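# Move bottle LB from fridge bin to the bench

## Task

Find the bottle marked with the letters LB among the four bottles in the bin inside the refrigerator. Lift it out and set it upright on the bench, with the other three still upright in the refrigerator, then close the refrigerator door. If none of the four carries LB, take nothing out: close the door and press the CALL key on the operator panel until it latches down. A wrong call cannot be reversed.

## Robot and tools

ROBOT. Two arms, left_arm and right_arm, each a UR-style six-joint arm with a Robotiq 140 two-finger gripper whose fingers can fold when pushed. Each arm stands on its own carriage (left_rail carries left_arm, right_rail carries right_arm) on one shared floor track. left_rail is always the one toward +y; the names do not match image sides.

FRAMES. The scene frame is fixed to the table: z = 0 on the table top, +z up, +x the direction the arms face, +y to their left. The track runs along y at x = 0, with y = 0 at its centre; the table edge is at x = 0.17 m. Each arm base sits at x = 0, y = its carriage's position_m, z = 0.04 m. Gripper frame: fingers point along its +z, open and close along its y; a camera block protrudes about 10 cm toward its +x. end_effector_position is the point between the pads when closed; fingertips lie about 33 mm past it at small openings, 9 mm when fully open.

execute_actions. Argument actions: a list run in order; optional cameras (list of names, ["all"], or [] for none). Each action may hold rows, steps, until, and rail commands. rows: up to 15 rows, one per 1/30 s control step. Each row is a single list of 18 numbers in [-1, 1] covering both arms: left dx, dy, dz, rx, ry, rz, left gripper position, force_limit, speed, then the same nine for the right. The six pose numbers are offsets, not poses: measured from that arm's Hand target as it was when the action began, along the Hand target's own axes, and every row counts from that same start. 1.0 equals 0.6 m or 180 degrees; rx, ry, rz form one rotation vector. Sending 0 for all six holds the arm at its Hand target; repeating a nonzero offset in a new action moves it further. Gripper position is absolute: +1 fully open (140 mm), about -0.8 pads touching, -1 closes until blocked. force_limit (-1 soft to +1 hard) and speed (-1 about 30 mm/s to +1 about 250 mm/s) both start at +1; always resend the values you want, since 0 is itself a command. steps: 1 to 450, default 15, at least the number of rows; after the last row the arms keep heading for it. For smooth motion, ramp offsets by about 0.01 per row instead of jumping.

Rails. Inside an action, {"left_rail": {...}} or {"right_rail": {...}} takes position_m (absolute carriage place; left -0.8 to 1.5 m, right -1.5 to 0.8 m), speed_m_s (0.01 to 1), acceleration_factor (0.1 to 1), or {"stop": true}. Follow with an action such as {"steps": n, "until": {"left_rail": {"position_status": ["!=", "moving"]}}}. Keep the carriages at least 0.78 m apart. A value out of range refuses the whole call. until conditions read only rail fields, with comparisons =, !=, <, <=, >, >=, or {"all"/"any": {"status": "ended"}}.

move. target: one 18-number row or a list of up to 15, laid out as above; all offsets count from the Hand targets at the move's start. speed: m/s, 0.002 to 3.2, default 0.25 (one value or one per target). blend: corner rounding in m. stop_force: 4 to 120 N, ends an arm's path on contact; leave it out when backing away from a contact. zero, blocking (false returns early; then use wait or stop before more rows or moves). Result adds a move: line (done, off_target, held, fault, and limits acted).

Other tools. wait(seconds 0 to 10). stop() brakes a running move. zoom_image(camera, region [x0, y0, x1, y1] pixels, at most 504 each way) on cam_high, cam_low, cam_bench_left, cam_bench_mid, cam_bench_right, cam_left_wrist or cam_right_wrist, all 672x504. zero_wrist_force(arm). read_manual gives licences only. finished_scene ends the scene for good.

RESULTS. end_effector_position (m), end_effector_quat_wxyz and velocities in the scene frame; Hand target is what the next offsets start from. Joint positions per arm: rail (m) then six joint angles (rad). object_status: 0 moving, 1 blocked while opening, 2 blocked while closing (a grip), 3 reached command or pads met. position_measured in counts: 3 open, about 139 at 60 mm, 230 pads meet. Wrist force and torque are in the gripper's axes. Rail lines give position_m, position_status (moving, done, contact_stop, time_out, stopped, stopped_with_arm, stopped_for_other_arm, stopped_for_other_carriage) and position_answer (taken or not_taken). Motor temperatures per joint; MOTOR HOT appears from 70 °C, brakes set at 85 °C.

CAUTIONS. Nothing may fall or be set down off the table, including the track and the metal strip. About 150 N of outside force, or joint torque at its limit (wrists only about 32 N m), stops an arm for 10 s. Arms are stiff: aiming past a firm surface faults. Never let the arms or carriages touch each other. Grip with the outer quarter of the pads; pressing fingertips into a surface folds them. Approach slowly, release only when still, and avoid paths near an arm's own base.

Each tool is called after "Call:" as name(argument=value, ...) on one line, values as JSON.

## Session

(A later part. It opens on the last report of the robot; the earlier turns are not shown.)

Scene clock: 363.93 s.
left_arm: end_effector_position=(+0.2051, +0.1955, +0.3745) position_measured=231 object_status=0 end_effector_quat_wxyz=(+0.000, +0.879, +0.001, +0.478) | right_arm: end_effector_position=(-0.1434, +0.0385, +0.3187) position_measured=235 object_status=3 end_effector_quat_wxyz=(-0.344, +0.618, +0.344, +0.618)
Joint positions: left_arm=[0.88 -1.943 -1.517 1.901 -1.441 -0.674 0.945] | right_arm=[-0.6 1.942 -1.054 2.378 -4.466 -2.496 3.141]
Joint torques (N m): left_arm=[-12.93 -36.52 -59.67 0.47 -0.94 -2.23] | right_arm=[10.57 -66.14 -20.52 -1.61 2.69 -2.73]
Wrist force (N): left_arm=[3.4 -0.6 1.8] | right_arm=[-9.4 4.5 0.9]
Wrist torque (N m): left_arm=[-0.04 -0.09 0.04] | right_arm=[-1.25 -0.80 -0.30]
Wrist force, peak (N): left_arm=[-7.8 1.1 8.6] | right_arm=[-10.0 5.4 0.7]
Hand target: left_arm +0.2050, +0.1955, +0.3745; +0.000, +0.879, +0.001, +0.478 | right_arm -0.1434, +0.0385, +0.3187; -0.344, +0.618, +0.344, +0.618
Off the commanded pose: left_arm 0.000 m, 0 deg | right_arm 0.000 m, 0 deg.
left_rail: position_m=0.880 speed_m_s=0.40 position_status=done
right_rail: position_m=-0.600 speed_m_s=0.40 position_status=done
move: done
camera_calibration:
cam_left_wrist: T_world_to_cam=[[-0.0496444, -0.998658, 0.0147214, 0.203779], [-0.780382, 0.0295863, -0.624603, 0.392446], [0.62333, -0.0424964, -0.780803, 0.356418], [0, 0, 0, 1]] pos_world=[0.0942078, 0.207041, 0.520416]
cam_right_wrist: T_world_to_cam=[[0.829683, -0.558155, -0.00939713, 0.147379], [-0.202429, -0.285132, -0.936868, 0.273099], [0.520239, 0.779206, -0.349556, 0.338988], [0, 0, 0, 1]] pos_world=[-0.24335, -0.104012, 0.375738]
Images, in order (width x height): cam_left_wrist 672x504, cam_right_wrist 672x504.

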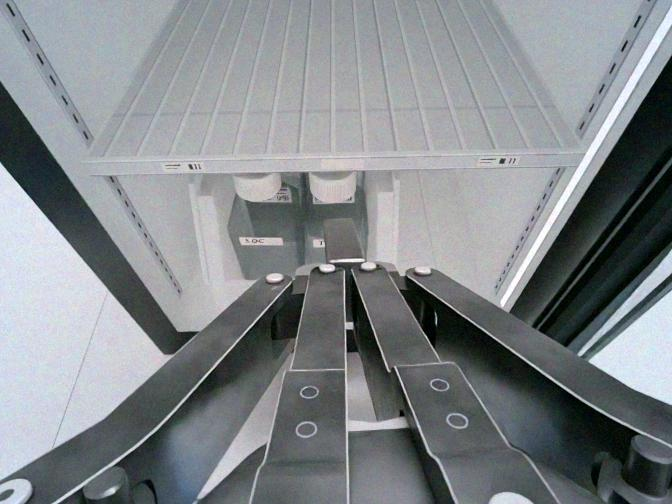

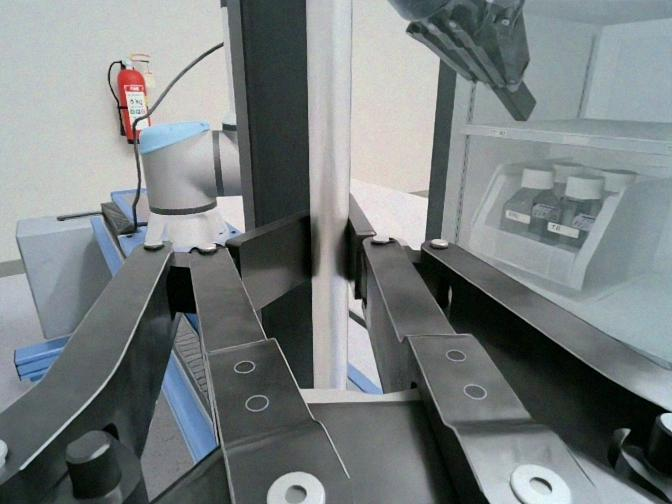

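Call:
move(target=[-0.099,-0.131,0.2133,0,0.183,0,-0.05,-1,0.3,0,0,0,0,0,0,-1,1,0], speed=0.15, cameras=["cam_left_wrist","cam_right_wrist"])

Scene clock: 412.17 s.
left_arm: end_effector_position=(+0.2800, +0.2741, +0.2551) position_measured=135 object_status=3 end_effector_quat_wxyz=(-0.001, +0.707, +0.001, +0.707) | right_arm: end_effector_position=(-0.1434, +0.0385, +0.3187) position_measured=235 object_status=3 end_effector_quat_wxyz=(-0.344, +0.618, +0.344, +0.618)
Joint positions: left_arm=[0.88 -1.96 -1.236 2.073 -0.837 -0.391 0] | right_arm=[-0.6 1.942 -1.054 2.378 -4.466 -2.496 3.141]
Joint torques (N m): left_arm=[13.82 -43.94 -41.78 5.52 -2.25 -2.29] | right_arm=[9.85 -67.75 -20.33 -2.61 2.81 -2.56]
Wrist force (N): left_arm=[3.6 -1.5 3.7] | right_arm=[-9.2 4.4 0.7]
Wrist torque (N m): left_arm=[-0.05 0.15 -0.01] | right_arm=[-1.30 -0.84 -0.30]
Wrist force, peak (N): left_arm=[3.3 -1.4 4.1] | right_arm=[-9.9 4.4 0.5]
Hand target: left_arm +0.2800, +0.2741, +0.2551; -0.001, +0.707, +0.001, +0.707 | right_arm -0.1434, +0.0385, +0.3187; -0.344, +0.618, +0.344, +0.618
Off the commanded pose: left_arm 0.000 m, 0 deg | right_arm 0.000 m, 0 deg.
left_rail: position_m=0.880 speed_m_s=0.40 position_status=done
right_rail: position_m=-0.600 speed_m_s=0.40 position_status=done
move: done
camera_calibration:
cam_left_wrist: T_world_to_cam=[[-0.0494224, -0.998658, -0.0154533, 0.295486], [-0.315472, 0.0302888, -0.948451, 0.32631], [0.947647, -0.0419997, -0.316546, 0.0104084], [0, 0, 0, 1]] pos_world=[0.107682, 0.285643, 0.31735]
cam_right_wrist: T_world_to_cam=[[0.829683, -0.558155, -0.00939713, 0.147379], [-0.202429, -0.285132, -0.936868, 0.273099], [0.520239, 0.779206, -0.349556, 0.338988], [0, 0, 0, 1]] pos_world=[-0.24335, -0.104012, 0.375738]
Images, in order (width x height): cam_left_wrist 672x504, cam_right_wrist 672x504.

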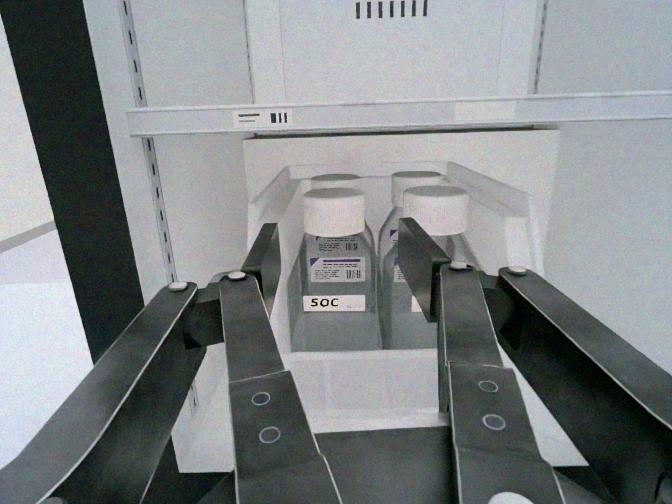

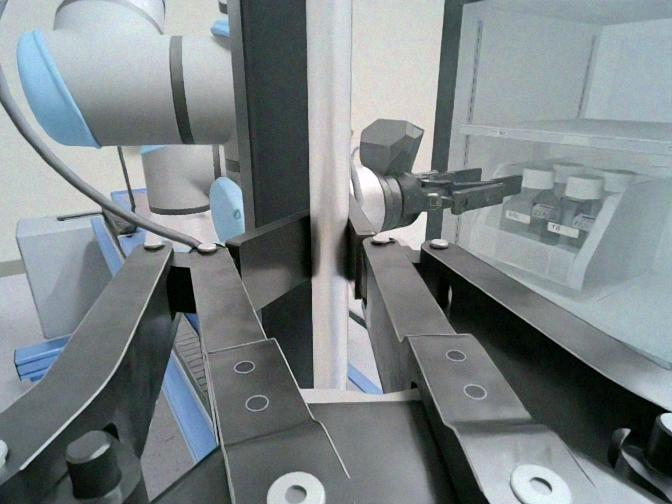

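Call:
move(target=[-0.004,-0.004,0.19,0,0,0,-0.05,-1,0.3,0,0,0,0,0,0,-1,1,0], speed=0.08, stop_force=8)

Call:
execute_actions(actions=[{"rows":[[0,0,0,0,0,0,-1,0.1,-1,0,0,0,0,0,0,-1,1,0]],"steps":60}])

Call:
move(target=[0.065,0,0,0,0,0,-1,0.1,-1,0,0,0,0,0,0,-1,1,0], speed=0.05, stop_force=20, cameras=["cam_left_wrist","cam_right_wrist"])

Call:
zoom_image(camera="cam_right_wrist", region=[480, 150, 610, 270])

Call:
zoom_image(camera="cam_left_wrist", region=[250, 200, 480, 440])

Scene clock: 418.10 s.
left_arm: end_effector_position=(+0.3940, +0.2767, +0.2527) position_measured=135 object_status=3 end_effector_quat_wxyz=(-0.001, +0.707, +0.001, +0.707) | right_arm: end_effector_position=(-0.1434, +0.0385, +0.3187) position_measured=235 object_status=3 end_effector_quat_wxyz=(-0.344, +0.618, +0.344, +0.618)
Joint positions: left_arm=[0.88 -1.774 -1.237 2.081 -0.843 -0.205 -0.001] | right_arm=[-0.6 1.942 -1.054 2.378 -4.466 -2.496 3.141]
Joint torques (N m): left_arm=[15.75 -46.08 -42.05 2.01 2.08 -2] | right_arm=[8.17 -66.69 -20.33 -3.15 2.9 -2.59]
Wrist force (N): left_arm=[3.3 0.5 2.5] | right_arm=[-9.6 3.8 0.4]
Wrist torque (N m): left_arm=[0.09 0.27 0.02] | right_arm=[-1.42 -0.76 -0.30]
Wrist force, peak (N): left_arm=[3.6 -1.2 4.4] | right_arm=[-9.8 4.5 0.5]
Hand target: left_arm +0.3940, +0.2767, +0.2527; -0.001, +0.707, +0.001, +0.707 | right_arm -0.1434, +0.0385, +0.3187; -0.344, +0.618, +0.344, +0.618
Off the commanded pose: left_arm 0.000 m, 0 deg | right_arm 0.000 m, 0 deg.
left_rail: position_m=0.880 speed_m_s=0.40 position_status=done
right_rail: position_m=-0.600 speed_m_s=0.40 position_status=done
move: done

Scene clock: 420.30 s.
left_arm: end_effector_position=(+0.3940, +0.2767, +0.2527) position_measured=161 object_status=2 end_effector_quat_wxyz=(-0.001, +0.707, +0.001, +0.707) | right_arm: end_effector_position=(-0.1434, +0.0385, +0.3187) position_measured=235 object_status=3 end_effector_quat_wxyz=(-0.344, +0.618, +0.344, +0.618)
Joint positions: left_arm=[0.88 -1.774 -1.237 2.081 -0.843 -0.205 -0.001] | right_arm=[-0.6 1.942 -1.054 2.378 -4.466 -2.496 3.141]
Joint torques (N m): left_arm=[4.28 -56.01 -41.52 2.07 1.82 -0.95] | right_arm=[7.81 -66.92 -20.12 -3.44 2.75 -2.42]
Wrist force (N): left_arm=[1.0 -1.0 3.5] | right_arm=[-9.1 4.0 0.3]
Wrist torque (N m): left_arm=[0.00 0.23 -0.06] | right_arm=[-1.38 -0.80 -0.30]
Wrist force, peak (N): left_arm=[3.1 -0.9 4.0] | right_arm=[-9.6 4.4 0.3]
Hand target: left_arm +0.3940, +0.2767, +0.2527; -0.001, +0.707, +0.001, +0.707 | right_arm -0.1434, +0.0385, +0.3187; -0.344, +0.618, +0.344, +0.618
Off the commanded pose: left_arm 0.000 m, 0 deg | right_arm 0.000 m, 0 deg.
left_rail: position_m=0.880 speed_m_s=0.40 position_status=done
right_rail: position_m=-0.600 speed_m_s=0.40 position_status=done

Scene clock: 422.17 s.
left_arm: end_effector_position=(+0.3940, +0.2768, +0.2917) position_measured=161 object_status=2 end_effector_quat_wxyz=(-0.001, +0.707, +0.001, +0.707) | right_arm: end_effector_position=(-0.1434, +0.0385, +0.3187) position_measured=235 object_status=3 end_effector_quat_wxyz=(-0.344, +0.618, +0.344, +0.618)
Joint positions: left_arm=[0.88 -1.774 -1.289 2.059 -0.769 -0.205 0] | right_arm=[-0.6 1.942 -1.054 2.378 -4.466 -2.496 3.141]
Joint torques (N m): left_arm=[1.16 -77.48 -46.35 4.87 -2.24 -2.01] | right_arm=[7.12 -66.87 -20.34 -3.55 2.72 -2.58]
Wrist force (N): left_arm=[-0.5 -1.0 4.1] | right_arm=[-9.0 4.0 0.4]
Wrist torque (N m): left_arm=[0.07 0.20 0.03] | right_arm=[-1.35 -0.77 -0.30]
Wrist force, peak (N): left_arm=[-0.8 -1.2 4.0] | right_arm=[-9.1 4.4 0.5]
Hand target: left_arm +0.3940, +0.2767, +0.2917; -0.001, +0.707, +0.001, +0.707 | right_arm -0.1434, +0.0385, +0.3187; -0.344, +0.618, +0.344, +0.618
Off the commanded pose: left_arm 0.000 m, 0 deg | right_arm 0.000 m, 0 deg.
left_rail: position_m=0.880 speed_m_s=0.40 position_status=done
right_rail: position_m=-0.600 speed_m_s=0.40 position_status=done
move: done
camera_calibration:
cam_left_wrist: T_world_to_cam=[[-0.0493253, -0.998663, -0.0154902, 0.304275], [-0.315296, 0.0302851, -0.94851, 0.396891], [0.947711, -0.0419016, -0.316368, -0.086034], [0, 0, 0, 1]] pos_world=[0.221682, 0.288243, 0.35395]
cam_right_wrist: T_world_to_cam=[[0.829683, -0.558155, -0.00939713, 0.147378], [-0.202429, -0.285132, -0.936868, 0.273005], [0.520239, 0.779206, -0.349556, 0.338953], [0, 0, 0, 1]] pos_world=[-0.24335, -0.104012, 0.375638]
Images, in order (width x height): cam_left_wrist 672x504, cam_right_wrist 672x504.

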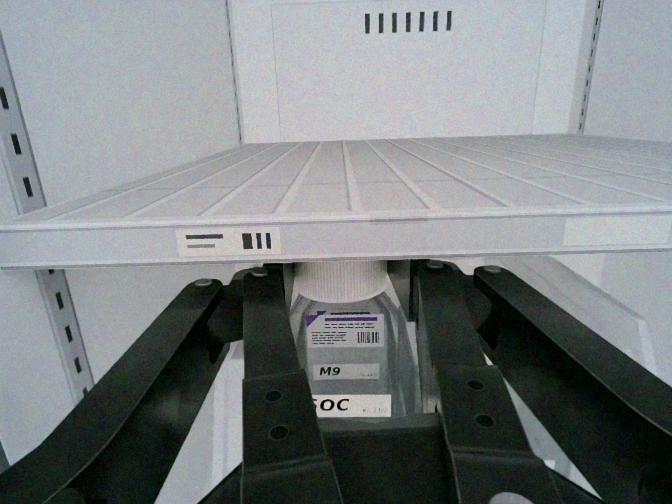

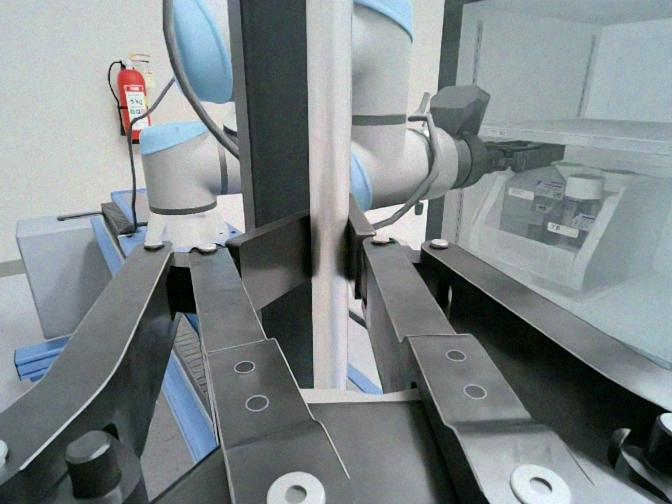

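Scaled by 3.877 from the camera's 672x504 image, which has a finer 960x720 frame.

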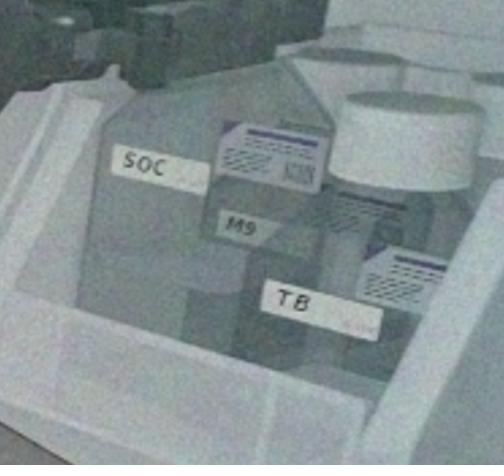

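Scaled by 2.100 from the camera's 672x504 image, which has a finer 960x720 frame.

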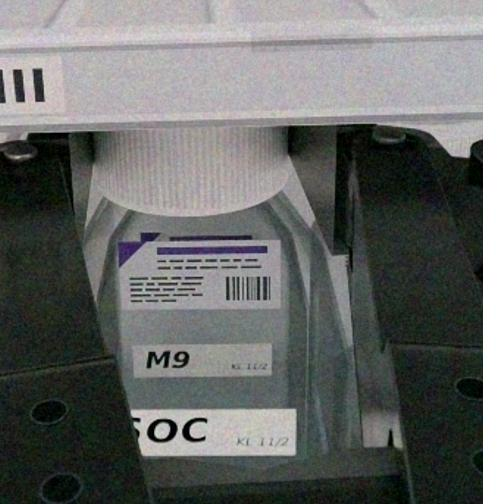

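Call:
move(target=[-0.068,0,0,0,0,0,-1,0.1,-1,0,0,0,0,0,0,-1,1,0], speed=0.05, stop_force=6)

Call:
execute_actions(actions=[{"rows":[[0,0,0,0,0,0,-0.05,0.1,-1,0,0,0,0,0,0,-1,1,0]],"steps":40}])

Call:
move(target=[[0,0,-0.19,0,0,0,-0.05,0.1,-1,0,0,0,0,0,0,-1,1,0],[0,0.13,-0.19,0,0,0,-0.05,0.1,-1,0,0,0,0,0,0,-1,1,0]], speed=0.15, blend=[0.01,0], cameras=["cam_left_wrist","cam_right_wrist"])

Call:
zoom_image(camera="cam_right_wrist", region=[480, 150, 610, 310])

Scene clock: 442.87 s.
left_arm: end_effector_position=(+0.3940, +0.2768, +0.2523) position_measured=161 object_status=2 end_effector_quat_wxyz=(-0.001, +0.707, +0.001, +0.707) | right_arm: end_effector_position=(-0.1434, +0.0385, +0.3187) position_measured=235 object_status=3 end_effector_quat_wxyz=(-0.344, +0.618, +0.344, +0.618)
Joint positions: left_arm=[0.88 -1.774 -1.236 2.081 -0.842 -0.205 -0.002] | right_arm=[-0.6 1.942 -1.054 2.378 -4.466 -2.496 3.141]
Joint torques (N m): left_arm=[-9.56 -76.35 -41.74 2.14 -1.26 -1.08] | right_arm=[5.39 -67.97 -20.34 -4.72 2.74 -2.45]
Wrist force (N): left_arm=[4.5 -0.6 3.9] | right_arm=[-8.6 4.4 0.5]
Wrist torque (N m): left_arm=[0.05 0.20 -0.22] | right_arm=[-1.30 -0.79 -0.30]
Wrist force, peak (N): left_arm=[18.2 -2.4 4.2] | right_arm=[-11.2 4.3 0.4]
Hand target: left_arm +0.3940, +0.2768, +0.2523; -0.001, +0.707, +0.001, +0.707 (not the last commanded pose) | right_arm -0.1434, +0.0385, +0.3187; -0.344, +0.618, +0.344, +0.618
Off the commanded pose: left_arm 0.001 m, 0 deg | right_arm 0.000 m, 0 deg.
left_rail: position_m=0.880 speed_m_s=0.40 position_status=done
right_rail: position_m=-0.600 speed_m_s=0.40 position_status=done
move: contact (left_arm)

Scene clock: 444.40 s.
left_arm: end_effector_position=(+0.3940, +0.2768, +0.2523) position_measured=135 object_status=3 end_effector_quat_wxyz=(-0.001, +0.707, +0.001, +0.707) | right_arm: end_effector_position=(-0.1434, +0.0385, +0.3187) position_measured=235 object_status=3 end_effector_quat_wxyz=(-0.344, +0.618, +0.344, +0.618)
Joint positions: left_arm=[0.88 -1.774 -1.236 2.081 -0.842 -0.205 -0.002] | right_arm=[-0.6 1.942 -1.054 2.378 -4.466 -2.496 3.141]
Joint torques (N m): left_arm=[-9.41 -78.84 -40.32 2.13 -1.03 -1.48] | right_arm=[3.63 -67.38 -20.26 -4.8 2.66 -2.31]
Wrist force (N): left_arm=[3.6 0.0 5.0] | right_arm=[-8.1 4.2 0.1]
Wrist torque (N m): left_arm=[-0.02 0.19 0.02] | right_arm=[-1.28 -0.88 -0.29]
Wrist force, peak (N): left_arm=[4.8 -1.5 4.6] | right_arm=[-9.3 4.1 0.0]
Hand target: left_arm +0.3940, +0.2768, +0.2523; -0.001, +0.707, +0.001, +0.707 | right_arm -0.1434, +0.0385, +0.3187; -0.344, +0.618, +0.344, +0.618
Off the commanded pose: left_arm 0.000 m, 0 deg | right_arm 0.000 m, 0 deg.
left_rail: position_m=0.880 speed_m_s=0.40 position_status=done
right_rail: position_m=-0.600 speed_m_s=0.40 position_status=done

Scene clock: 446.33 s.
left_arm: end_effector_position=(+0.2801, +0.1987, +0.2522) position_measured=135 object_status=3 end_effector_quat_wxyz=(-0.001, +0.707, +0.001, +0.707) | right_arm: end_effector_position=(-0.1434, +0.0385, +0.3187) position_measured=235 object_status=3 end_effector_quat_wxyz=(-0.344, +0.618, +0.344, +0.618)
Joint positions: left_arm=[0.88 -1.916 -1.136 1.922 -0.785 -0.347 -0.001] | right_arm=[-0.6 1.942 -1.054 2.378 -4.466 -2.496 3.141]
Joint torques (N m): left_arm=[12.2 -55.46 -43.26 5.27 2.51 -1.09] | right_arm=[4.41 -67.87 -19.81 -4.95 2.79 -2.6]
Wrist force (N): left_arm=[3.5 -1.4 3.8] | right_arm=[-8.6 4.1 0.8]
Wrist torque (N m): left_arm=[-0.06 0.18 0.00] | right_arm=[-1.37 -0.78 -0.29]
Wrist force, peak (N): left_arm=[3.2 -1.2 5.5] | right_arm=[-9.0 4.3 0.4]
Hand target: left_arm +0.2801, +0.1986, +0.2522; -0.001, +0.707, +0.001, +0.707 | right_arm -0.1434, +0.0385, +0.3187; -0.344, +0.618, +0.344, +0.618
Off the commanded pose: left_arm 0.000 m, 0 deg | right_arm 0.000 m, 0 deg.
left_rail: position_m=0.880 speed_m_s=0.40 position_status=done
right_rail: position_m=-0.600 speed_m_s=0.40 position_status=done
move: done
camera_calibration:
cam_left_wrist: T_world_to_cam=[[-0.0493842, -0.998661, -0.0153829, 0.220121], [-0.314996, 0.0301887, -0.948613, 0.325895], [0.947807, -0.042001, -0.316065, 0.00605982], [0, 0, 0, 1]] pos_world=[0.107783, 0.210243, 0.31445]
cam_right_wrist: T_world_to_cam=[[0.829683, -0.558155, -0.00939713, 0.147378], [-0.202429, -0.285132, -0.936868, 0.273005], [0.520239, 0.779206, -0.349556, 0.338953], [0, 0, 0, 1]] pos_world=[-0.24335, -0.104012, 0.375638]
Images, in order (width x height): cam_left_wrist 672x504, cam_right_wrist 672x504.

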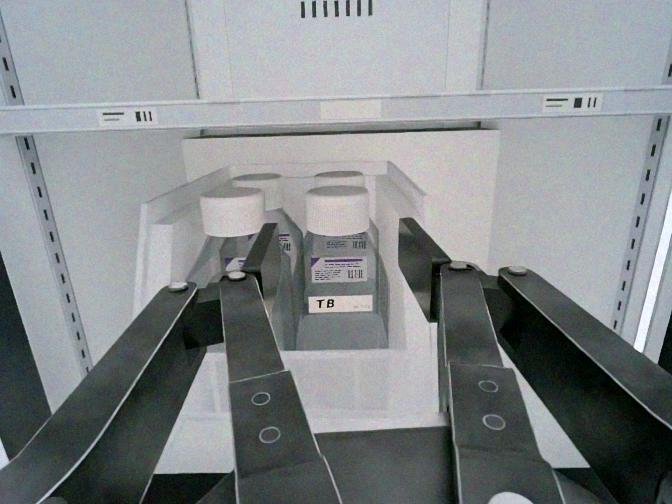

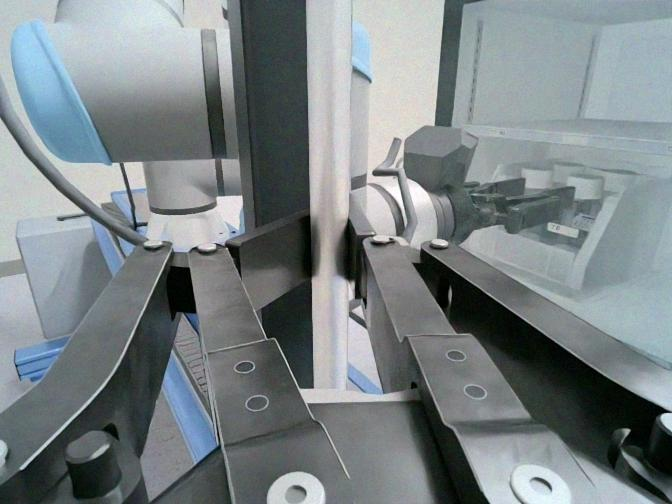

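Scaled by 3.150 from the camera's 672x504 image, which has a finer 960x720 frame.

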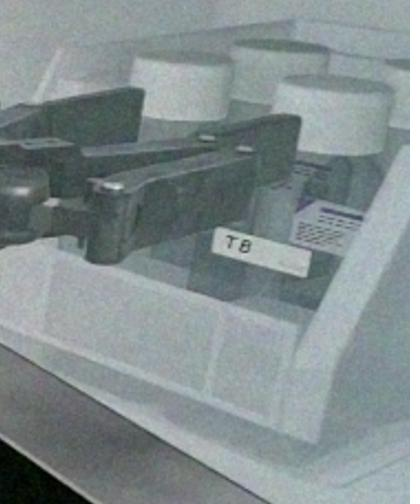

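Call:
move(target=[0,-0.001,0.1865,0,0,0,-0.05,0.1,-1,0,0,0,0,0,0,-1,1,0], speed=0.1, stop_force=8)

Call:
execute_actions(actions=[{"rows":[[0,0,0,0,0,0,-1,0.1,-1,0,0,0,0,0,0,-1,1,0]],"steps":60}])

Call:
move(target=[[0.064,0,-0.0117,0,0,0,-1,0.1,-1,0,0,0,0,0,0,-1,1,0],[0.064,0,-0.083,0,0,0,-1,0.1,-1,0,0,0,0,0,0,-1,1,0],[0.0525,0,-0.108,0,0,0,-1,0.1,-1,0,0,0,0,0,0,-1,1,0],[0.0525,0,-0.133,0,0,0,-1,0.1,-1,0,0,0,0,0,0,-1,1,0],[0.061,0,-0.167,0,0,0,-1,0.1,-1,0,0,0,0,0,0,-1,1,0],[0.0725,0,-0.217,0,0,0,-1,0.1,-1,0,0,0,0,0,0,-1,1,0],[0.1225,0,-0.267,0,0,0,-1,0.1,-1,0,0,0,0,0,0,-1,1,0]], speed=0.05, blend=0.004, stop_force=22, cameras=["cam_left_wrist","cam_right_wrist"])

Call:
zoom_image(camera="cam_right_wrist", region=[440, 120, 640, 310])

Scene clock: 473.03 s.
left_arm: end_effector_position=(+0.3920, +0.1994, +0.2523) position_measured=135 object_status=3 end_effector_quat_wxyz=(-0.001, +0.707, +0.001, +0.707) | right_arm: end_effector_position=(-0.1434, +0.0385, +0.3187) position_measured=235 object_status=3 end_effector_quat_wxyz=(-0.344, +0.618, +0.344, +0.618)
Joint positions: left_arm=[0.88 -1.753 -1.137 1.924 -0.784 -0.184 -0.003] | right_arm=[-0.6 1.942 -1.054 2.378 -4.466 -2.496 3.141]
Joint torques (N m): left_arm=[13.41 -53.83 -44.16 4.48 2.7 -0.95] | right_arm=[1.81 -68.07 -20.2 -6.15 3.06 -1.72]
Wrist force (N): left_arm=[3.3 -1.1 4.0] | right_arm=[-8.4 4.5 0.3]
Wrist torque (N m): left_arm=[0.02 0.24 0.04] | right_arm=[-1.29 -0.81 -0.29]
Wrist force, peak (N): left_arm=[3.0 -1.4 5.0] | right_arm=[-8.9 4.7 0.1]
Hand target: left_arm +0.3920, +0.1994, +0.2523; -0.001, +0.707, +0.001, +0.707 | right_arm -0.1434, +0.0385, +0.3187; -0.344, +0.618, +0.344, +0.618
Off the commanded pose: left_arm 0.000 m, 0 deg | right_arm 0.000 m, 0 deg.
left_rail: position_m=0.880 speed_m_s=0.40 position_status=done
right_rail: position_m=-0.600 speed_m_s=0.40 position_status=done
move: done

Scene clock: 475.23 s.
left_arm: end_effector_position=(+0.3920, +0.1994, +0.2523) position_measured=161 object_status=2 end_effector_quat_wxyz=(-0.001, +0.707, +0.001, +0.707) | right_arm: end_effector_position=(-0.1434, +0.0385, +0.3187) position_measured=235 object_status=3 end_effector_quat_wxyz=(-0.344, +0.618, +0.344, +0.618)
Joint positions: left_arm=[0.88 -1.753 -1.137 1.924 -0.784 -0.184 -0.003] | right_arm=[-0.6 1.942 -1.054 2.378 -4.466 -2.496 3.141]
Joint torques (N m): left_arm=[6.71 -68.81 -35.98 3.1 -2.14 -1.04] | right_arm=[1.04 -68.43 -19.71 -6.33 3.02 -1.76]
Wrist force (N): left_arm=[-0.8 -0.7 3.8] | right_arm=[-8.2 4.3 0.4]
Wrist torque (N m): left_arm=[0.12 0.29 0.04] | right_arm=[-1.33 -0.74 -0.28]
Wrist force, peak (N): left_arm=[3.8 -0.4 3.9] | right_arm=[-8.8 4.4 0.7]
Hand target: left_arm +0.3920, +0.1994, +0.2523; -0.001, +0.707, +0.001, +0.707 | right_arm -0.1434, +0.0385, +0.3187; -0.344, +0.618, +0.344, +0.618
Off the commanded pose: left_arm 0.000 m, 0 deg | right_arm 0.000 m, 0 deg.
left_rail: position_m=0.880 speed_m_s=0.40 position_status=done
right_rail: position_m=-0.600 speed_m_s=0.40 position_status=done

Scene clock: 480.47 s.
left_arm: end_effector_position=(+0.2318, +0.1991, +0.3257) position_measured=161 object_status=2 end_effector_quat_wxyz=(-0.001, +0.707, +0.001, +0.707) | right_arm: end_effector_position=(-0.1434, +0.0385, +0.3187) position_measured=235 object_status=3 end_effector_quat_wxyz=(-0.344, +0.618, +0.344, +0.618)
Joint positions: left_arm=[0.88 -1.984 -1.212 1.869 -0.656 -0.415 -0.001] | right_arm=[-0.6 1.942 -1.054 2.378 -4.466 -2.496 3.141]
Joint torques (N m): left_arm=[-12.68 -87.08 -49.21 6.42 -2.81 -1.08] | right_arm=[1.06 -68.77 -19.27 -6.41 3.05 -1.66]
Wrist force (N): left_arm=[0.1 -1.3 3.8] | right_arm=[-7.9 4.6 0.1]
Wrist torque (N m): left_arm=[-0.02 0.00 -0.01] | right_arm=[-1.28 -0.80 -0.29]
Wrist force, peak (N): left_arm=[1.0 -1.2 7.3] | right_arm=[-8.2 4.4 0.2]
Hand target: left_arm +0.2318, +0.1991, +0.3257; -0.001, +0.707, +0.001, +0.707 | right_arm -0.1434, +0.0385, +0.3187; -0.344, +0.618, +0.344, +0.618
Off the commanded pose: left_arm 0.000 m, 0 deg | right_arm 0.000 m, 0 deg.
left_rail: position_m=0.880 speed_m_s=0.40 position_status=done
right_rail: position_m=-0.600 speed_m_s=0.40 position_status=done
move: done
camera_calibration:
cam_left_wrist: T_world_to_cam=[[-0.0493475, -0.998665, -0.0152918, 0.219223], [-0.31488, 0.0300854, -0.948655, 0.380296], [0.947848, -0.0419986, -0.315944, 0.0750994], [0, 0, 0, 1]] pos_world=[0.0593829, 0.210643, 0.387849]
cam_right_wrist: T_world_to_cam=[[0.829712, -0.558112, -0.00941685, 0.147398], [-0.202414, -0.285109, -0.936879, 0.273109], [0.520198, 0.779246, -0.349528, 0.338972], [0, 0, 0, 1]] pos_world=[-0.24335, -0.104012, 0.375738]
Images, in order (width x height): cam_left_wrist 672x504, cam_right_wrist 672x504.

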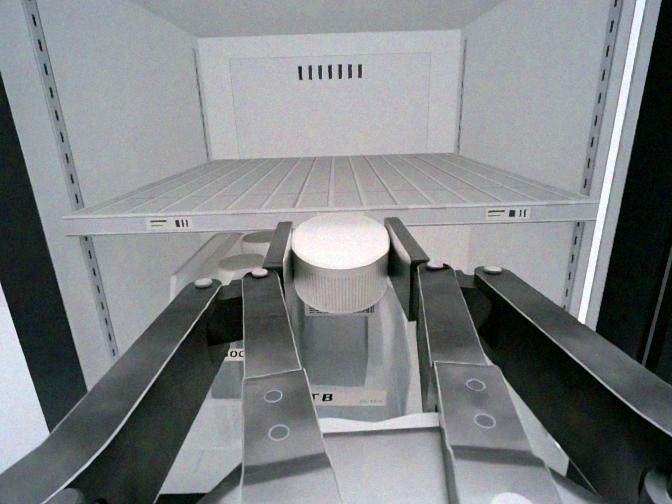

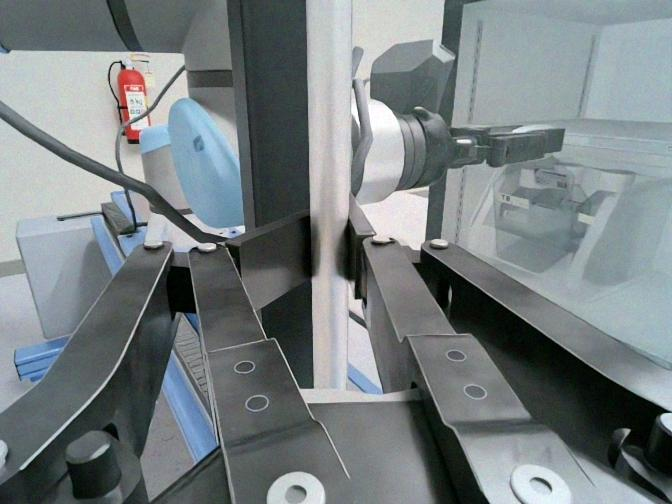

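Scaled by 2.520 from the camera's 672x504 image, which has a finer 960x720 frame.

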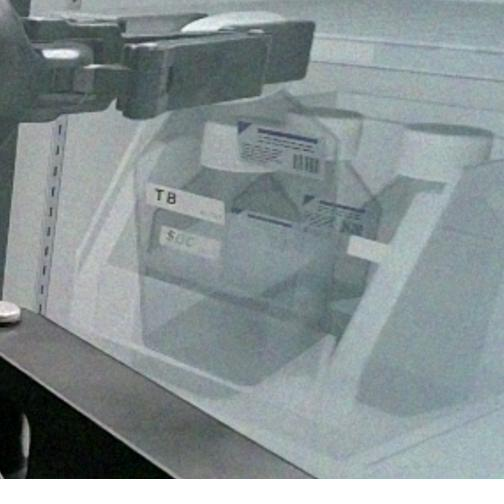

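Call:
move(target=[[0.025,0.048,0.007,-0.1932,-0.0861,0.0272,-1,0.1,-1,0,0,0,0,0,0,-1,1,0],[-0.05,0.173,0.04,-0.1932,-0.0861,0.0272,-1,0.1,-1,0,0,0,0,0,0,-1,1,0]], speed=0.12, blend=[0.01,0], cameras=["cam_left_wrist","cam_right_wrist"])

Call:
zoom_image(camera="cam_right_wrist", region=[440, 120, 672, 340])

Scene clock: 496.73 s.
left_arm: end_effector_position=(+0.2560, +0.0954, +0.2958) position_measured=161 object_status=2 end_effector_quat_wxyz=(+0.180, +0.762, -0.240, +0.574) | right_arm: end_effector_position=(-0.1434, +0.0385, +0.3187) position_measured=235 object_status=3 end_effector_quat_wxyz=(-0.344, +0.618, +0.344, +0.618)
Joint positions: left_arm=[0.88 -1.888 -1.236 2.283 -3.406 -0.401 2.401] | right_arm=[-0.6 1.942 -1.054 2.378 -4.466 -2.496 3.141]
Joint torques (N m): left_arm=[13.86 -43.73 -22.35 -9.54 -0.51 2.1] | right_arm=[-1.91 -68.17 -19.41 -5.93 3.19 -1.36]
Wrist force (N): left_arm=[0.3 -0.8 3.7] | right_arm=[-7.5 4.6 0.5]
Wrist torque (N m): left_arm=[0.01 -0.08 -0.12] | right_arm=[-1.26 -0.90 -0.29]
Wrist force, peak (N): left_arm=[0.9 -3.5 4.3] | right_arm=[-8.4 4.7 0.5]
Hand target: left_arm +0.2560, +0.0954, +0.2957; +0.180, +0.762, -0.240, +0.574 | right_arm -0.1434, +0.0385, +0.3187; -0.344, +0.618, +0.344, +0.618
Off the commanded pose: left_arm 0.000 m, 0 deg | right_arm 0.000 m, 0 deg.
left_rail: position_m=0.880 speed_m_s=0.40 position_status=done
right_rail: position_m=-0.600 speed_m_s=0.40 position_status=done
move: done
camera_calibration:
cam_left_wrist: T_world_to_cam=[[-0.615047, -0.78849, -0.00118641, 0.236935], [-0.445011, 0.348364, -0.824989, 0.329013], [0.650909, -0.506879, -0.565147, 0.232486], [0, 0, 0, 1]] pos_world=[0.140814, 0.190047, 0.403103]
cam_right_wrist: T_world_to_cam=[[0.829712, -0.558112, -0.00941685, 0.147398], [-0.202414, -0.285109, -0.936879, 0.273109], [0.520198, 0.779246, -0.349528, 0.338972], [0, 0, 0, 1]] pos_world=[-0.24335, -0.104012, 0.375738]
Images, in order (width x height): cam_left_wrist 672x504, cam_right_wrist 672x504.

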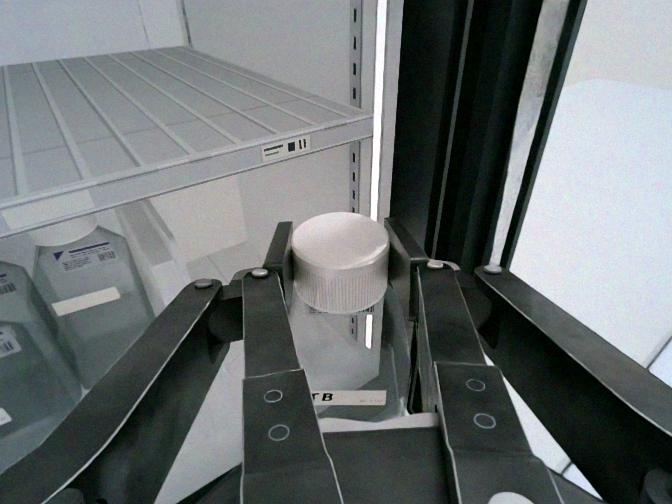

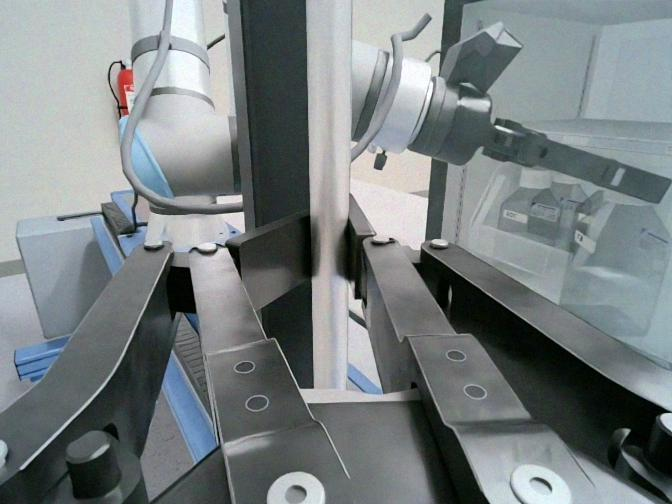

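Scaled by 2.172 from the camera's 672x504 image, which has a finer 960x720 frame.

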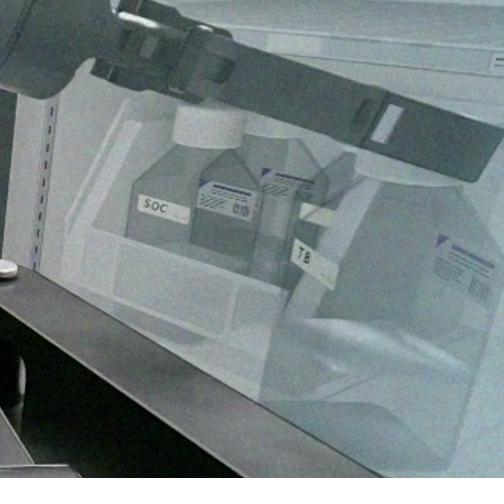

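Call:
zoom_image(camera="cam_left_wrist", region=[0, 200, 200, 400])

Scaled by 2.520 from the camera's 672x504 image, which has a finer 960x720 frame.

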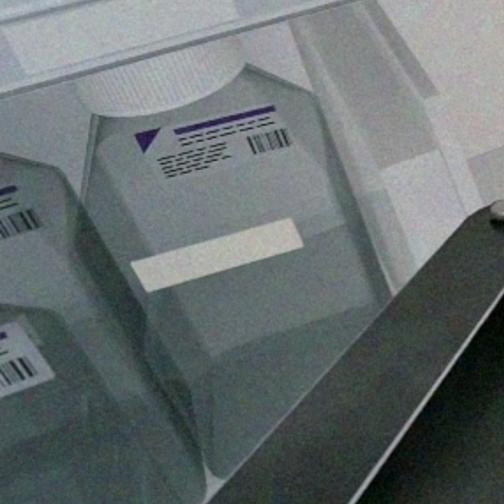

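Call:
move(target=[0.03,-0.0963,0.1647,0,0,0,-1,0.1,-1,0,0,0,0,0,0,-1,1,0], speed=0.08, stop_force=10)

Call:
move(target=[-0.064,0,0.0184,0,0,0,-1,0.1,-1,0,0,0,0,0,0,-1,1,0], speed=0.04, stop_force=6, cameras=["cam_left_wrist","cam_right_wrist"])

Call:
zoom_image(camera="cam_right_wrist", region=[440, 120, 672, 340])

Scene clock: 509.83 s.
left_arm: end_effector_position=(+0.3502, +0.0877, +0.2875) position_measured=161 object_status=2 end_effector_quat_wxyz=(+0.180, +0.762, -0.240, +0.574) | right_arm: end_effector_position=(-0.1434, +0.0385, +0.3187) position_measured=235 object_status=3 end_effector_quat_wxyz=(-0.344, +0.618, +0.344, +0.618)
Joint positions: left_arm=[0.88 -1.726 -1.16 2.229 -3.63 -0.528 2.627] | right_arm=[-0.6 1.942 -1.054 2.378 -4.466 -2.496 3.141]
Joint torques (N m): left_arm=[-13.13 -99.25 -30.1 -3.57 10.72 -0.98] | right_arm=[-4.24 -68.45 -18.65 -0.14 3.4 -1.28]
Wrist force (N): left_arm=[-21.6 1.1 10.3] | right_arm=[-3.8 3.9 -0.1]
Wrist torque (N m): left_arm=[-0.19 0.98 -1.11] | right_arm=[-1.27 -0.94 -0.28]
Wrist force, peak (N): left_arm=[-46.6 3.7 8.6] | right_arm=[-8.3 4.7 0.3]
Hand target: left_arm +0.3502, +0.0877, +0.2875; +0.180, +0.762, -0.240, +0.574 (not the last commanded pose) | right_arm -0.1434, +0.0385, +0.3187; -0.344, +0.618, +0.344, +0.618
Off the commanded pose: left_arm 0.021 m, 0 deg | right_arm 0.000 m, 0 deg.
left_rail: position_m=0.880 speed_m_s=0.40 position_status=done
right_rail: position_m=-0.600 speed_m_s=0.40 position_status=done
move: contact (left_arm)

Scene clock: 510.87 s.
left_arm: end_effector_position=(+0.3502, +0.0877, +0.2874) position_measured=161 object_status=2 end_effector_quat_wxyz=(+0.180, +0.762, -0.240, +0.574) | right_arm: end_effector_position=(-0.1434, +0.0385, +0.3187) position_measured=235 object_status=3 end_effector_quat_wxyz=(-0.344, +0.618, +0.344, +0.618)
Joint positions: left_arm=[0.88 -1.726 -1.16 2.229 -3.63 -0.528 2.627] | right_arm=[-0.6 1.942 -1.054 2.378 -4.466 -2.496 3.141]
Joint torques (N m): left_arm=[-3.35 -96.91 -38.96 -2.86 1.56 1.56] | right_arm=[-3.87 -69.58 -18.96 -2.98 3.28 -1.35]
Wrist force (N): left_arm=[-19.4 -1.2 7.0] | right_arm=[-5.1 4.6 0.4]
Wrist torque (N m): left_arm=[-0.20 0.94 -1.06] | right_arm=[-1.32 -0.80 -0.28]
Wrist force, peak (N): left_arm=[-21.8 1.1 10.9] | right_arm=[-7.5 4.5 0.7]
Hand target: left_arm +0.3502, +0.0877, +0.2874; +0.180, +0.762, -0.240, +0.574 (not the last commanded pose) | right_arm -0.1434, +0.0385, +0.3187; -0.344, +0.618, +0.344, +0.618
Off the commanded pose: left_arm 0.040 m, 0 deg | right_arm 0.000 m, 0 deg.
left_rail: position_m=0.880 speed_m_s=0.40 position_status=done
right_rail: position_m=-0.600 speed_m_s=0.40 position_status=done
move: contact (left_arm)
camera_calibration:
cam_left_wrist: T_world_to_cam=[[-0.614615, -0.788826, -0.00150282, 0.28878], [-0.445598, 0.348759, -0.824505, 0.366757], [0.650915, -0.506084, -0.565852, 0.162546], [0, 0, 0, 1]] pos_world=[0.235111, 0.18215, 0.394804]
cam_right_wrist: T_world_to_cam=[[0.829683, -0.558156, -0.009397, 0.147378], [-0.202477, -0.285205, -0.936836, 0.272974], [0.52022, 0.779179, -0.349643, 0.338979], [0, 0, 0, 1]] pos_world=[-0.24335, -0.104012, 0.375638]
Images, in order (width x height): cam_left_wrist 672x504, cam_right_wrist 672x504.

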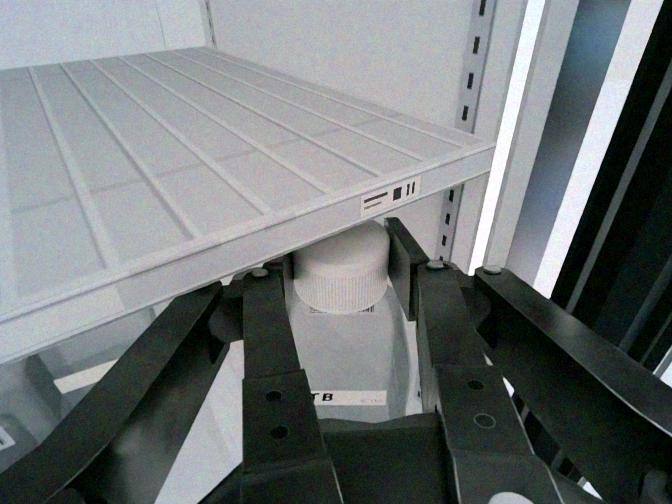

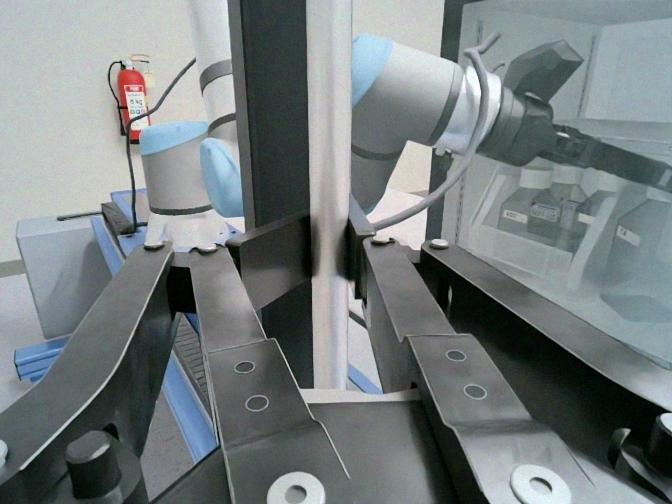

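Scaled by 2.172 from the camera's 672x504 image, which has a finer 960x720 frame.

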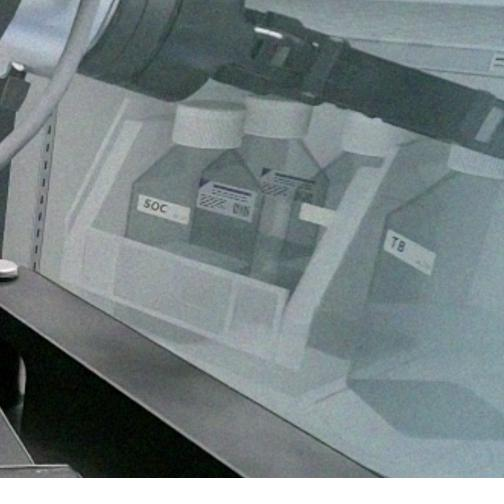

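Call:
move(target=[-0.0225,0,-0.006,0,0,0,-1,0.1,-1,0,0,0,0,0,0,-1,1,0], speed=0.05)

Call:
move(target=[-0.063,-0.003,0.022,0,0,0,-1,0.1,-1,0,0,0,0,0,0,-1,1,0], speed=0.03, stop_force=6, cameras=["cam_left_wrist","cam_right_wrist"])

Call:
zoom_image(camera="cam_right_wrist", region=[440, 120, 672, 340])

Scene clock: 518.83 s.
left_arm: end_effector_position=(+0.3444, +0.0917, +0.2756) position_measured=161 object_status=2 end_effector_quat_wxyz=(+0.180, +0.762, -0.240, +0.574) | right_arm: end_effector_position=(-0.1434, +0.0385, +0.3187) position_measured=235 object_status=3 end_effector_quat_wxyz=(-0.344, +0.618, +0.344, +0.618)
Joint positions: left_arm=[0.88 -1.737 -1.145 2.243 -3.648 -0.518 2.614] | right_arm=[-0.6 1.942 -1.054 2.378 -4.466 -2.496 3.141]
Joint torques (N m): left_arm=[-13.17 -49.47 -19.94 -9.15 5.34 -1.13] | right_arm=[-5.35 -71.13 -18.37 -5.81 3.36 -1.08]
Wrist force (N): left_arm=[-0.8 0.8 3.6] | right_arm=[-8.0 3.9 0.1]
Wrist torque (N m): left_arm=[0.39 0.16 -0.02] | right_arm=[-1.30 -0.86 -0.30]
Wrist force, peak (N): left_arm=[-20.4 -1.2 7.2] | right_arm=[-8.4 3.9 -0.1]
Hand target: left_arm +0.3443, +0.0918, +0.2754; +0.180, +0.762, -0.240, +0.574 | right_arm -0.1434, +0.0385, +0.3187; -0.344, +0.618, +0.344, +0.618
Off the commanded pose: left_arm 0.000 m, 0 deg | right_arm 0.000 m, 0 deg.
left_rail: position_m=0.880 speed_m_s=0.40 position_status=done
right_rail: position_m=-0.600 speed_m_s=0.40 position_status=done
move: done

Scene clock: 520.77 s.
left_arm: end_effector_position=(+0.3455, +0.0919, +0.2589) position_measured=161 object_status=2 end_effector_quat_wxyz=(+0.180, +0.762, -0.240, +0.574) | right_arm: end_effector_position=(-0.1434, +0.0385, +0.3187) position_measured=235 object_status=3 end_effector_quat_wxyz=(-0.344, +0.618, +0.344, +0.618)
Joint positions: left_arm=[0.88 -1.735 -1.114 2.245 -3.682 -0.52 2.616] | right_arm=[-0.6 1.942 -1.054 2.378 -4.466 -2.496 3.141]
Joint torques (N m): left_arm=[-15.69 -83.94 -32.38 -0.73 3.31 -1.1] | right_arm=[-6.64 -69.24 -18.56 -5.49 3.29 -1.1]
Wrist force (N): left_arm=[-0.7 -0.2 3.8] | right_arm=[-8.9 4.2 0.5]
Wrist torque (N m): left_arm=[0.19 0.19 -0.01] | right_arm=[-1.38 -0.73 -0.29]
Wrist force, peak (N): left_arm=[14.3 0.1 2.2] | right_arm=[-10.9 3.3 0.0]
Hand target: left_arm +0.3455, +0.0919, +0.2590; +0.180, +0.762, -0.240, +0.574 (not the last commanded pose) | right_arm -0.1434, +0.0385, +0.3187; -0.344, +0.618, +0.344, +0.618
Off the commanded pose: left_arm 0.024 m, 0 deg | right_arm 0.000 m, 0 deg.
left_rail: position_m=0.880 speed_m_s=0.40 position_status=done
right_rail: position_m=-0.600 speed_m_s=0.40 position_status=done
move: contact (left_arm)
camera_calibration:
cam_left_wrist: T_world_to_cam=[[-0.61456, -0.788869, -0.00157126, 0.289182], [-0.44577, 0.348914, -0.824347, 0.339734], [0.65085, -0.50591, -0.566082, 0.151729], [0, 0, 0, 1]] pos_world=[0.23041, 0.18635, 0.366405]
cam_right_wrist: T_world_to_cam=[[0.829712, -0.558112, -0.00941685, 0.147398], [-0.202414, -0.285109, -0.936879, 0.273109], [0.520198, 0.779246, -0.349528, 0.338972], [0, 0, 0, 1]] pos_world=[-0.24335, -0.104012, 0.375738]
Images, in order (width x height): cam_left_wrist 672x504, cam_right_wrist 672x504.

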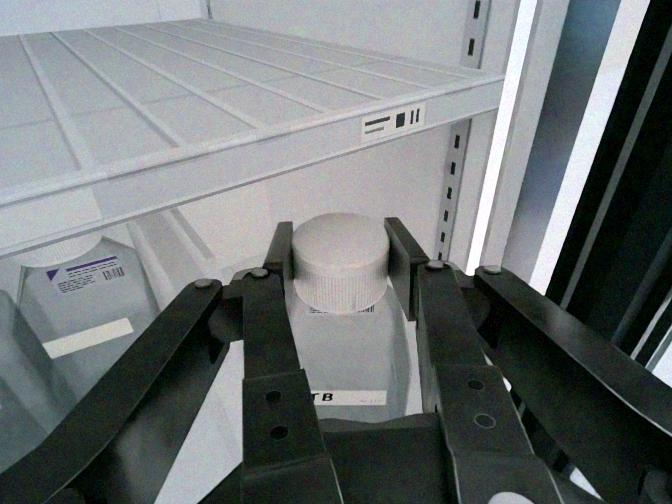

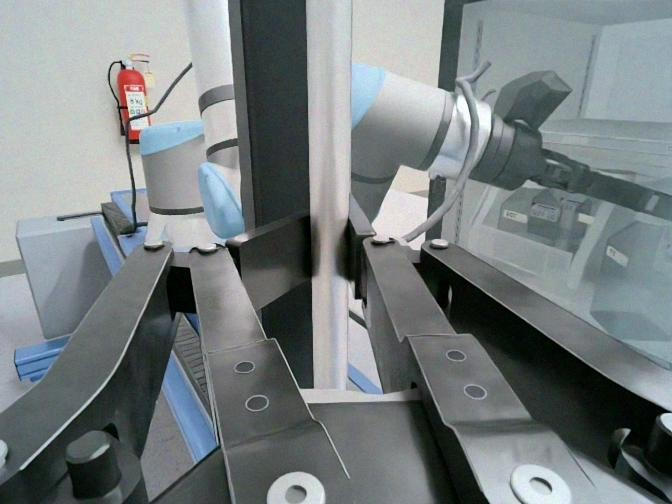

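Scaled by 2.172 from the camera's 672x504 image, which has a finer 960x720 frame.

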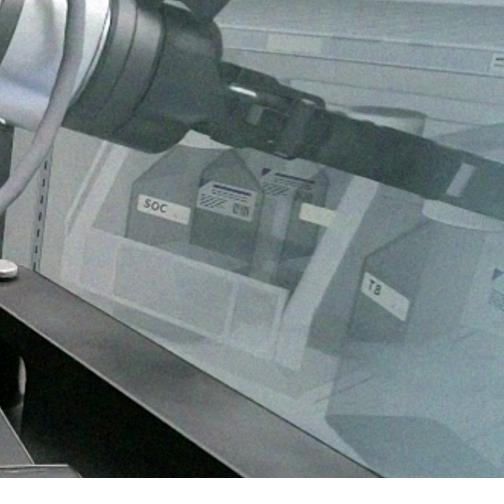

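Call:
move(target=[[0.016,-0.013,0.039,0,0,0,-1,0.1,-1,0,0,0,0,0,0,-1,1,0],[0.004,-0.013,0.042,0,0,0,-1,0.1,-1,0,0,0,0,0,0,-1,1,0]], speed=0.03, stop_force=8)

Call:
execute_actions(actions=[{"rows":[[0,0,0,0,0,0,-0.05,0.1,-1,0,0,0,0,0,0,-1,1,0]],"steps":40}], cameras=["cam_left_wrist"])

Scene clock: 529.83 s.
left_arm: end_effector_position=(+0.3700, +0.0842, +0.2586) position_measured=161 object_status=2 end_effector_quat_wxyz=(+0.180, +0.762, -0.240, +0.574) | right_arm: end_effector_position=(-0.1434, +0.0385, +0.3187) position_measured=235 object_status=3 end_effector_quat_wxyz=(-0.344, +0.618, +0.344, +0.618)
Joint positions: left_arm=[0.88 -1.692 -1.095 2.216 -3.711 -0.556 2.662] | right_arm=[-0.6 1.942 -1.054 2.378 -4.466 -2.496 3.141]
Joint torques (N m): left_arm=[-15.83 -84.65 -17.92 -0.3 4.14 -1.03] | right_arm=[-7.48 -70.97 -18.25 -5.4 3.37 -1.11]
Wrist force (N): left_arm=[1.3 -1.0 3.5] | right_arm=[-8.8 4.2 0.0]
Wrist torque (N m): left_arm=[0.15 0.24 -0.10] | right_arm=[-1.41 -0.79 -0.29]
Wrist force, peak (N): left_arm=[17.2 1.6 2.2] | right_arm=[-11.2 3.4 0.4]
Hand target: left_arm +0.3700, +0.0842, +0.2586; +0.180, +0.762, -0.240, +0.574 (not the last commanded pose) | right_arm -0.1434, +0.0385, +0.3187; -0.344, +0.618, +0.344, +0.618
Off the commanded pose: left_arm 0.004 m, 0 deg | right_arm 0.000 m, 0 deg.
left_rail: position_m=0.880 speed_m_s=0.40 position_status=done
right_rail: position_m=-0.600 speed_m_s=0.40 position_status=done
move: contact (left_arm); path passed 1 of 2 targets

Scene clock: 531.37 s.
left_arm: end_effector_position=(+0.3700, +0.0842, +0.2586) position_measured=135 object_status=3 end_effector_quat_wxyz=(+0.180, +0.762, -0.240, +0.574) | right_arm: end_effector_position=(-0.1434, +0.0385, +0.3187) position_measured=235 object_status=3 end_effector_quat_wxyz=(-0.344, +0.618, +0.344, +0.618)
Joint positions: left_arm=[0.88 -1.692 -1.095 2.216 -3.711 -0.556 2.662] | right_arm=[-0.6 1.942 -1.054 2.378 -4.466 -2.496 3.141]
Joint torques (N m): left_arm=[-10.91 -79.53 -18.8 -0.72 4.09 -1.04] | right_arm=[-9.33 -70.09 -17.87 -5.64 3.38 -0.93]
Wrist force (N): left_arm=[2.7 -0.4 2.9] | right_arm=[-9.3 4.8 0.5]
Wrist torque (N m): left_arm=[0.16 0.26 -0.13] | right_arm=[-1.26 -0.81 -0.30]
Wrist force, peak (N): left_arm=[2.9 -0.6 3.1] | right_arm=[-9.6 4.5 0.6]
Hand target: left_arm +0.3700, +0.0842, +0.2586; +0.180, +0.762, -0.240, +0.574 | right_arm -0.1434, +0.0385, +0.3187; -0.344, +0.618, +0.344, +0.618
Off the commanded pose: left_arm 0.000 m, 0 deg | right_arm 0.000 m, 0 deg.
left_rail: position_m=0.880 speed_m_s=0.40 position_status=done
right_rail: position_m=-0.600 speed_m_s=0.40 position_status=done
camera_calibration:
cam_left_wrist: T_world_to_cam=[[-0.614497, -0.788918, -0.00145767, 0.298115], [-0.445854, 0.348804, -0.824348, 0.353136], [0.650851, -0.50591, -0.566081, 0.131717], [0, 0, 0, 1]] pos_world=[0.25491, 0.17865, 0.366104]
Images, in order (width x height): cam_left_wrist 672x504.

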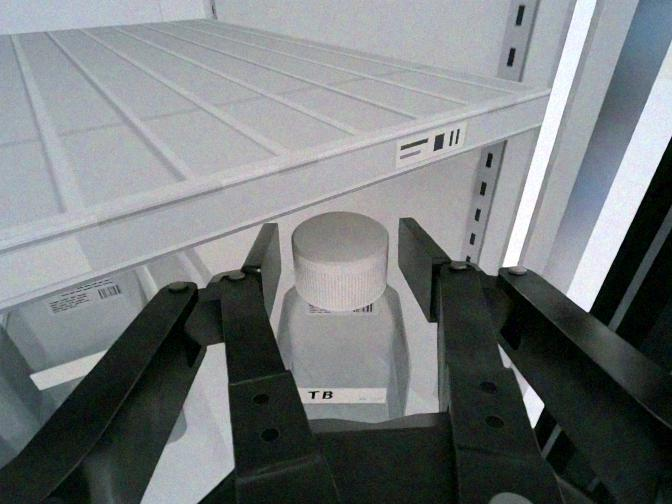

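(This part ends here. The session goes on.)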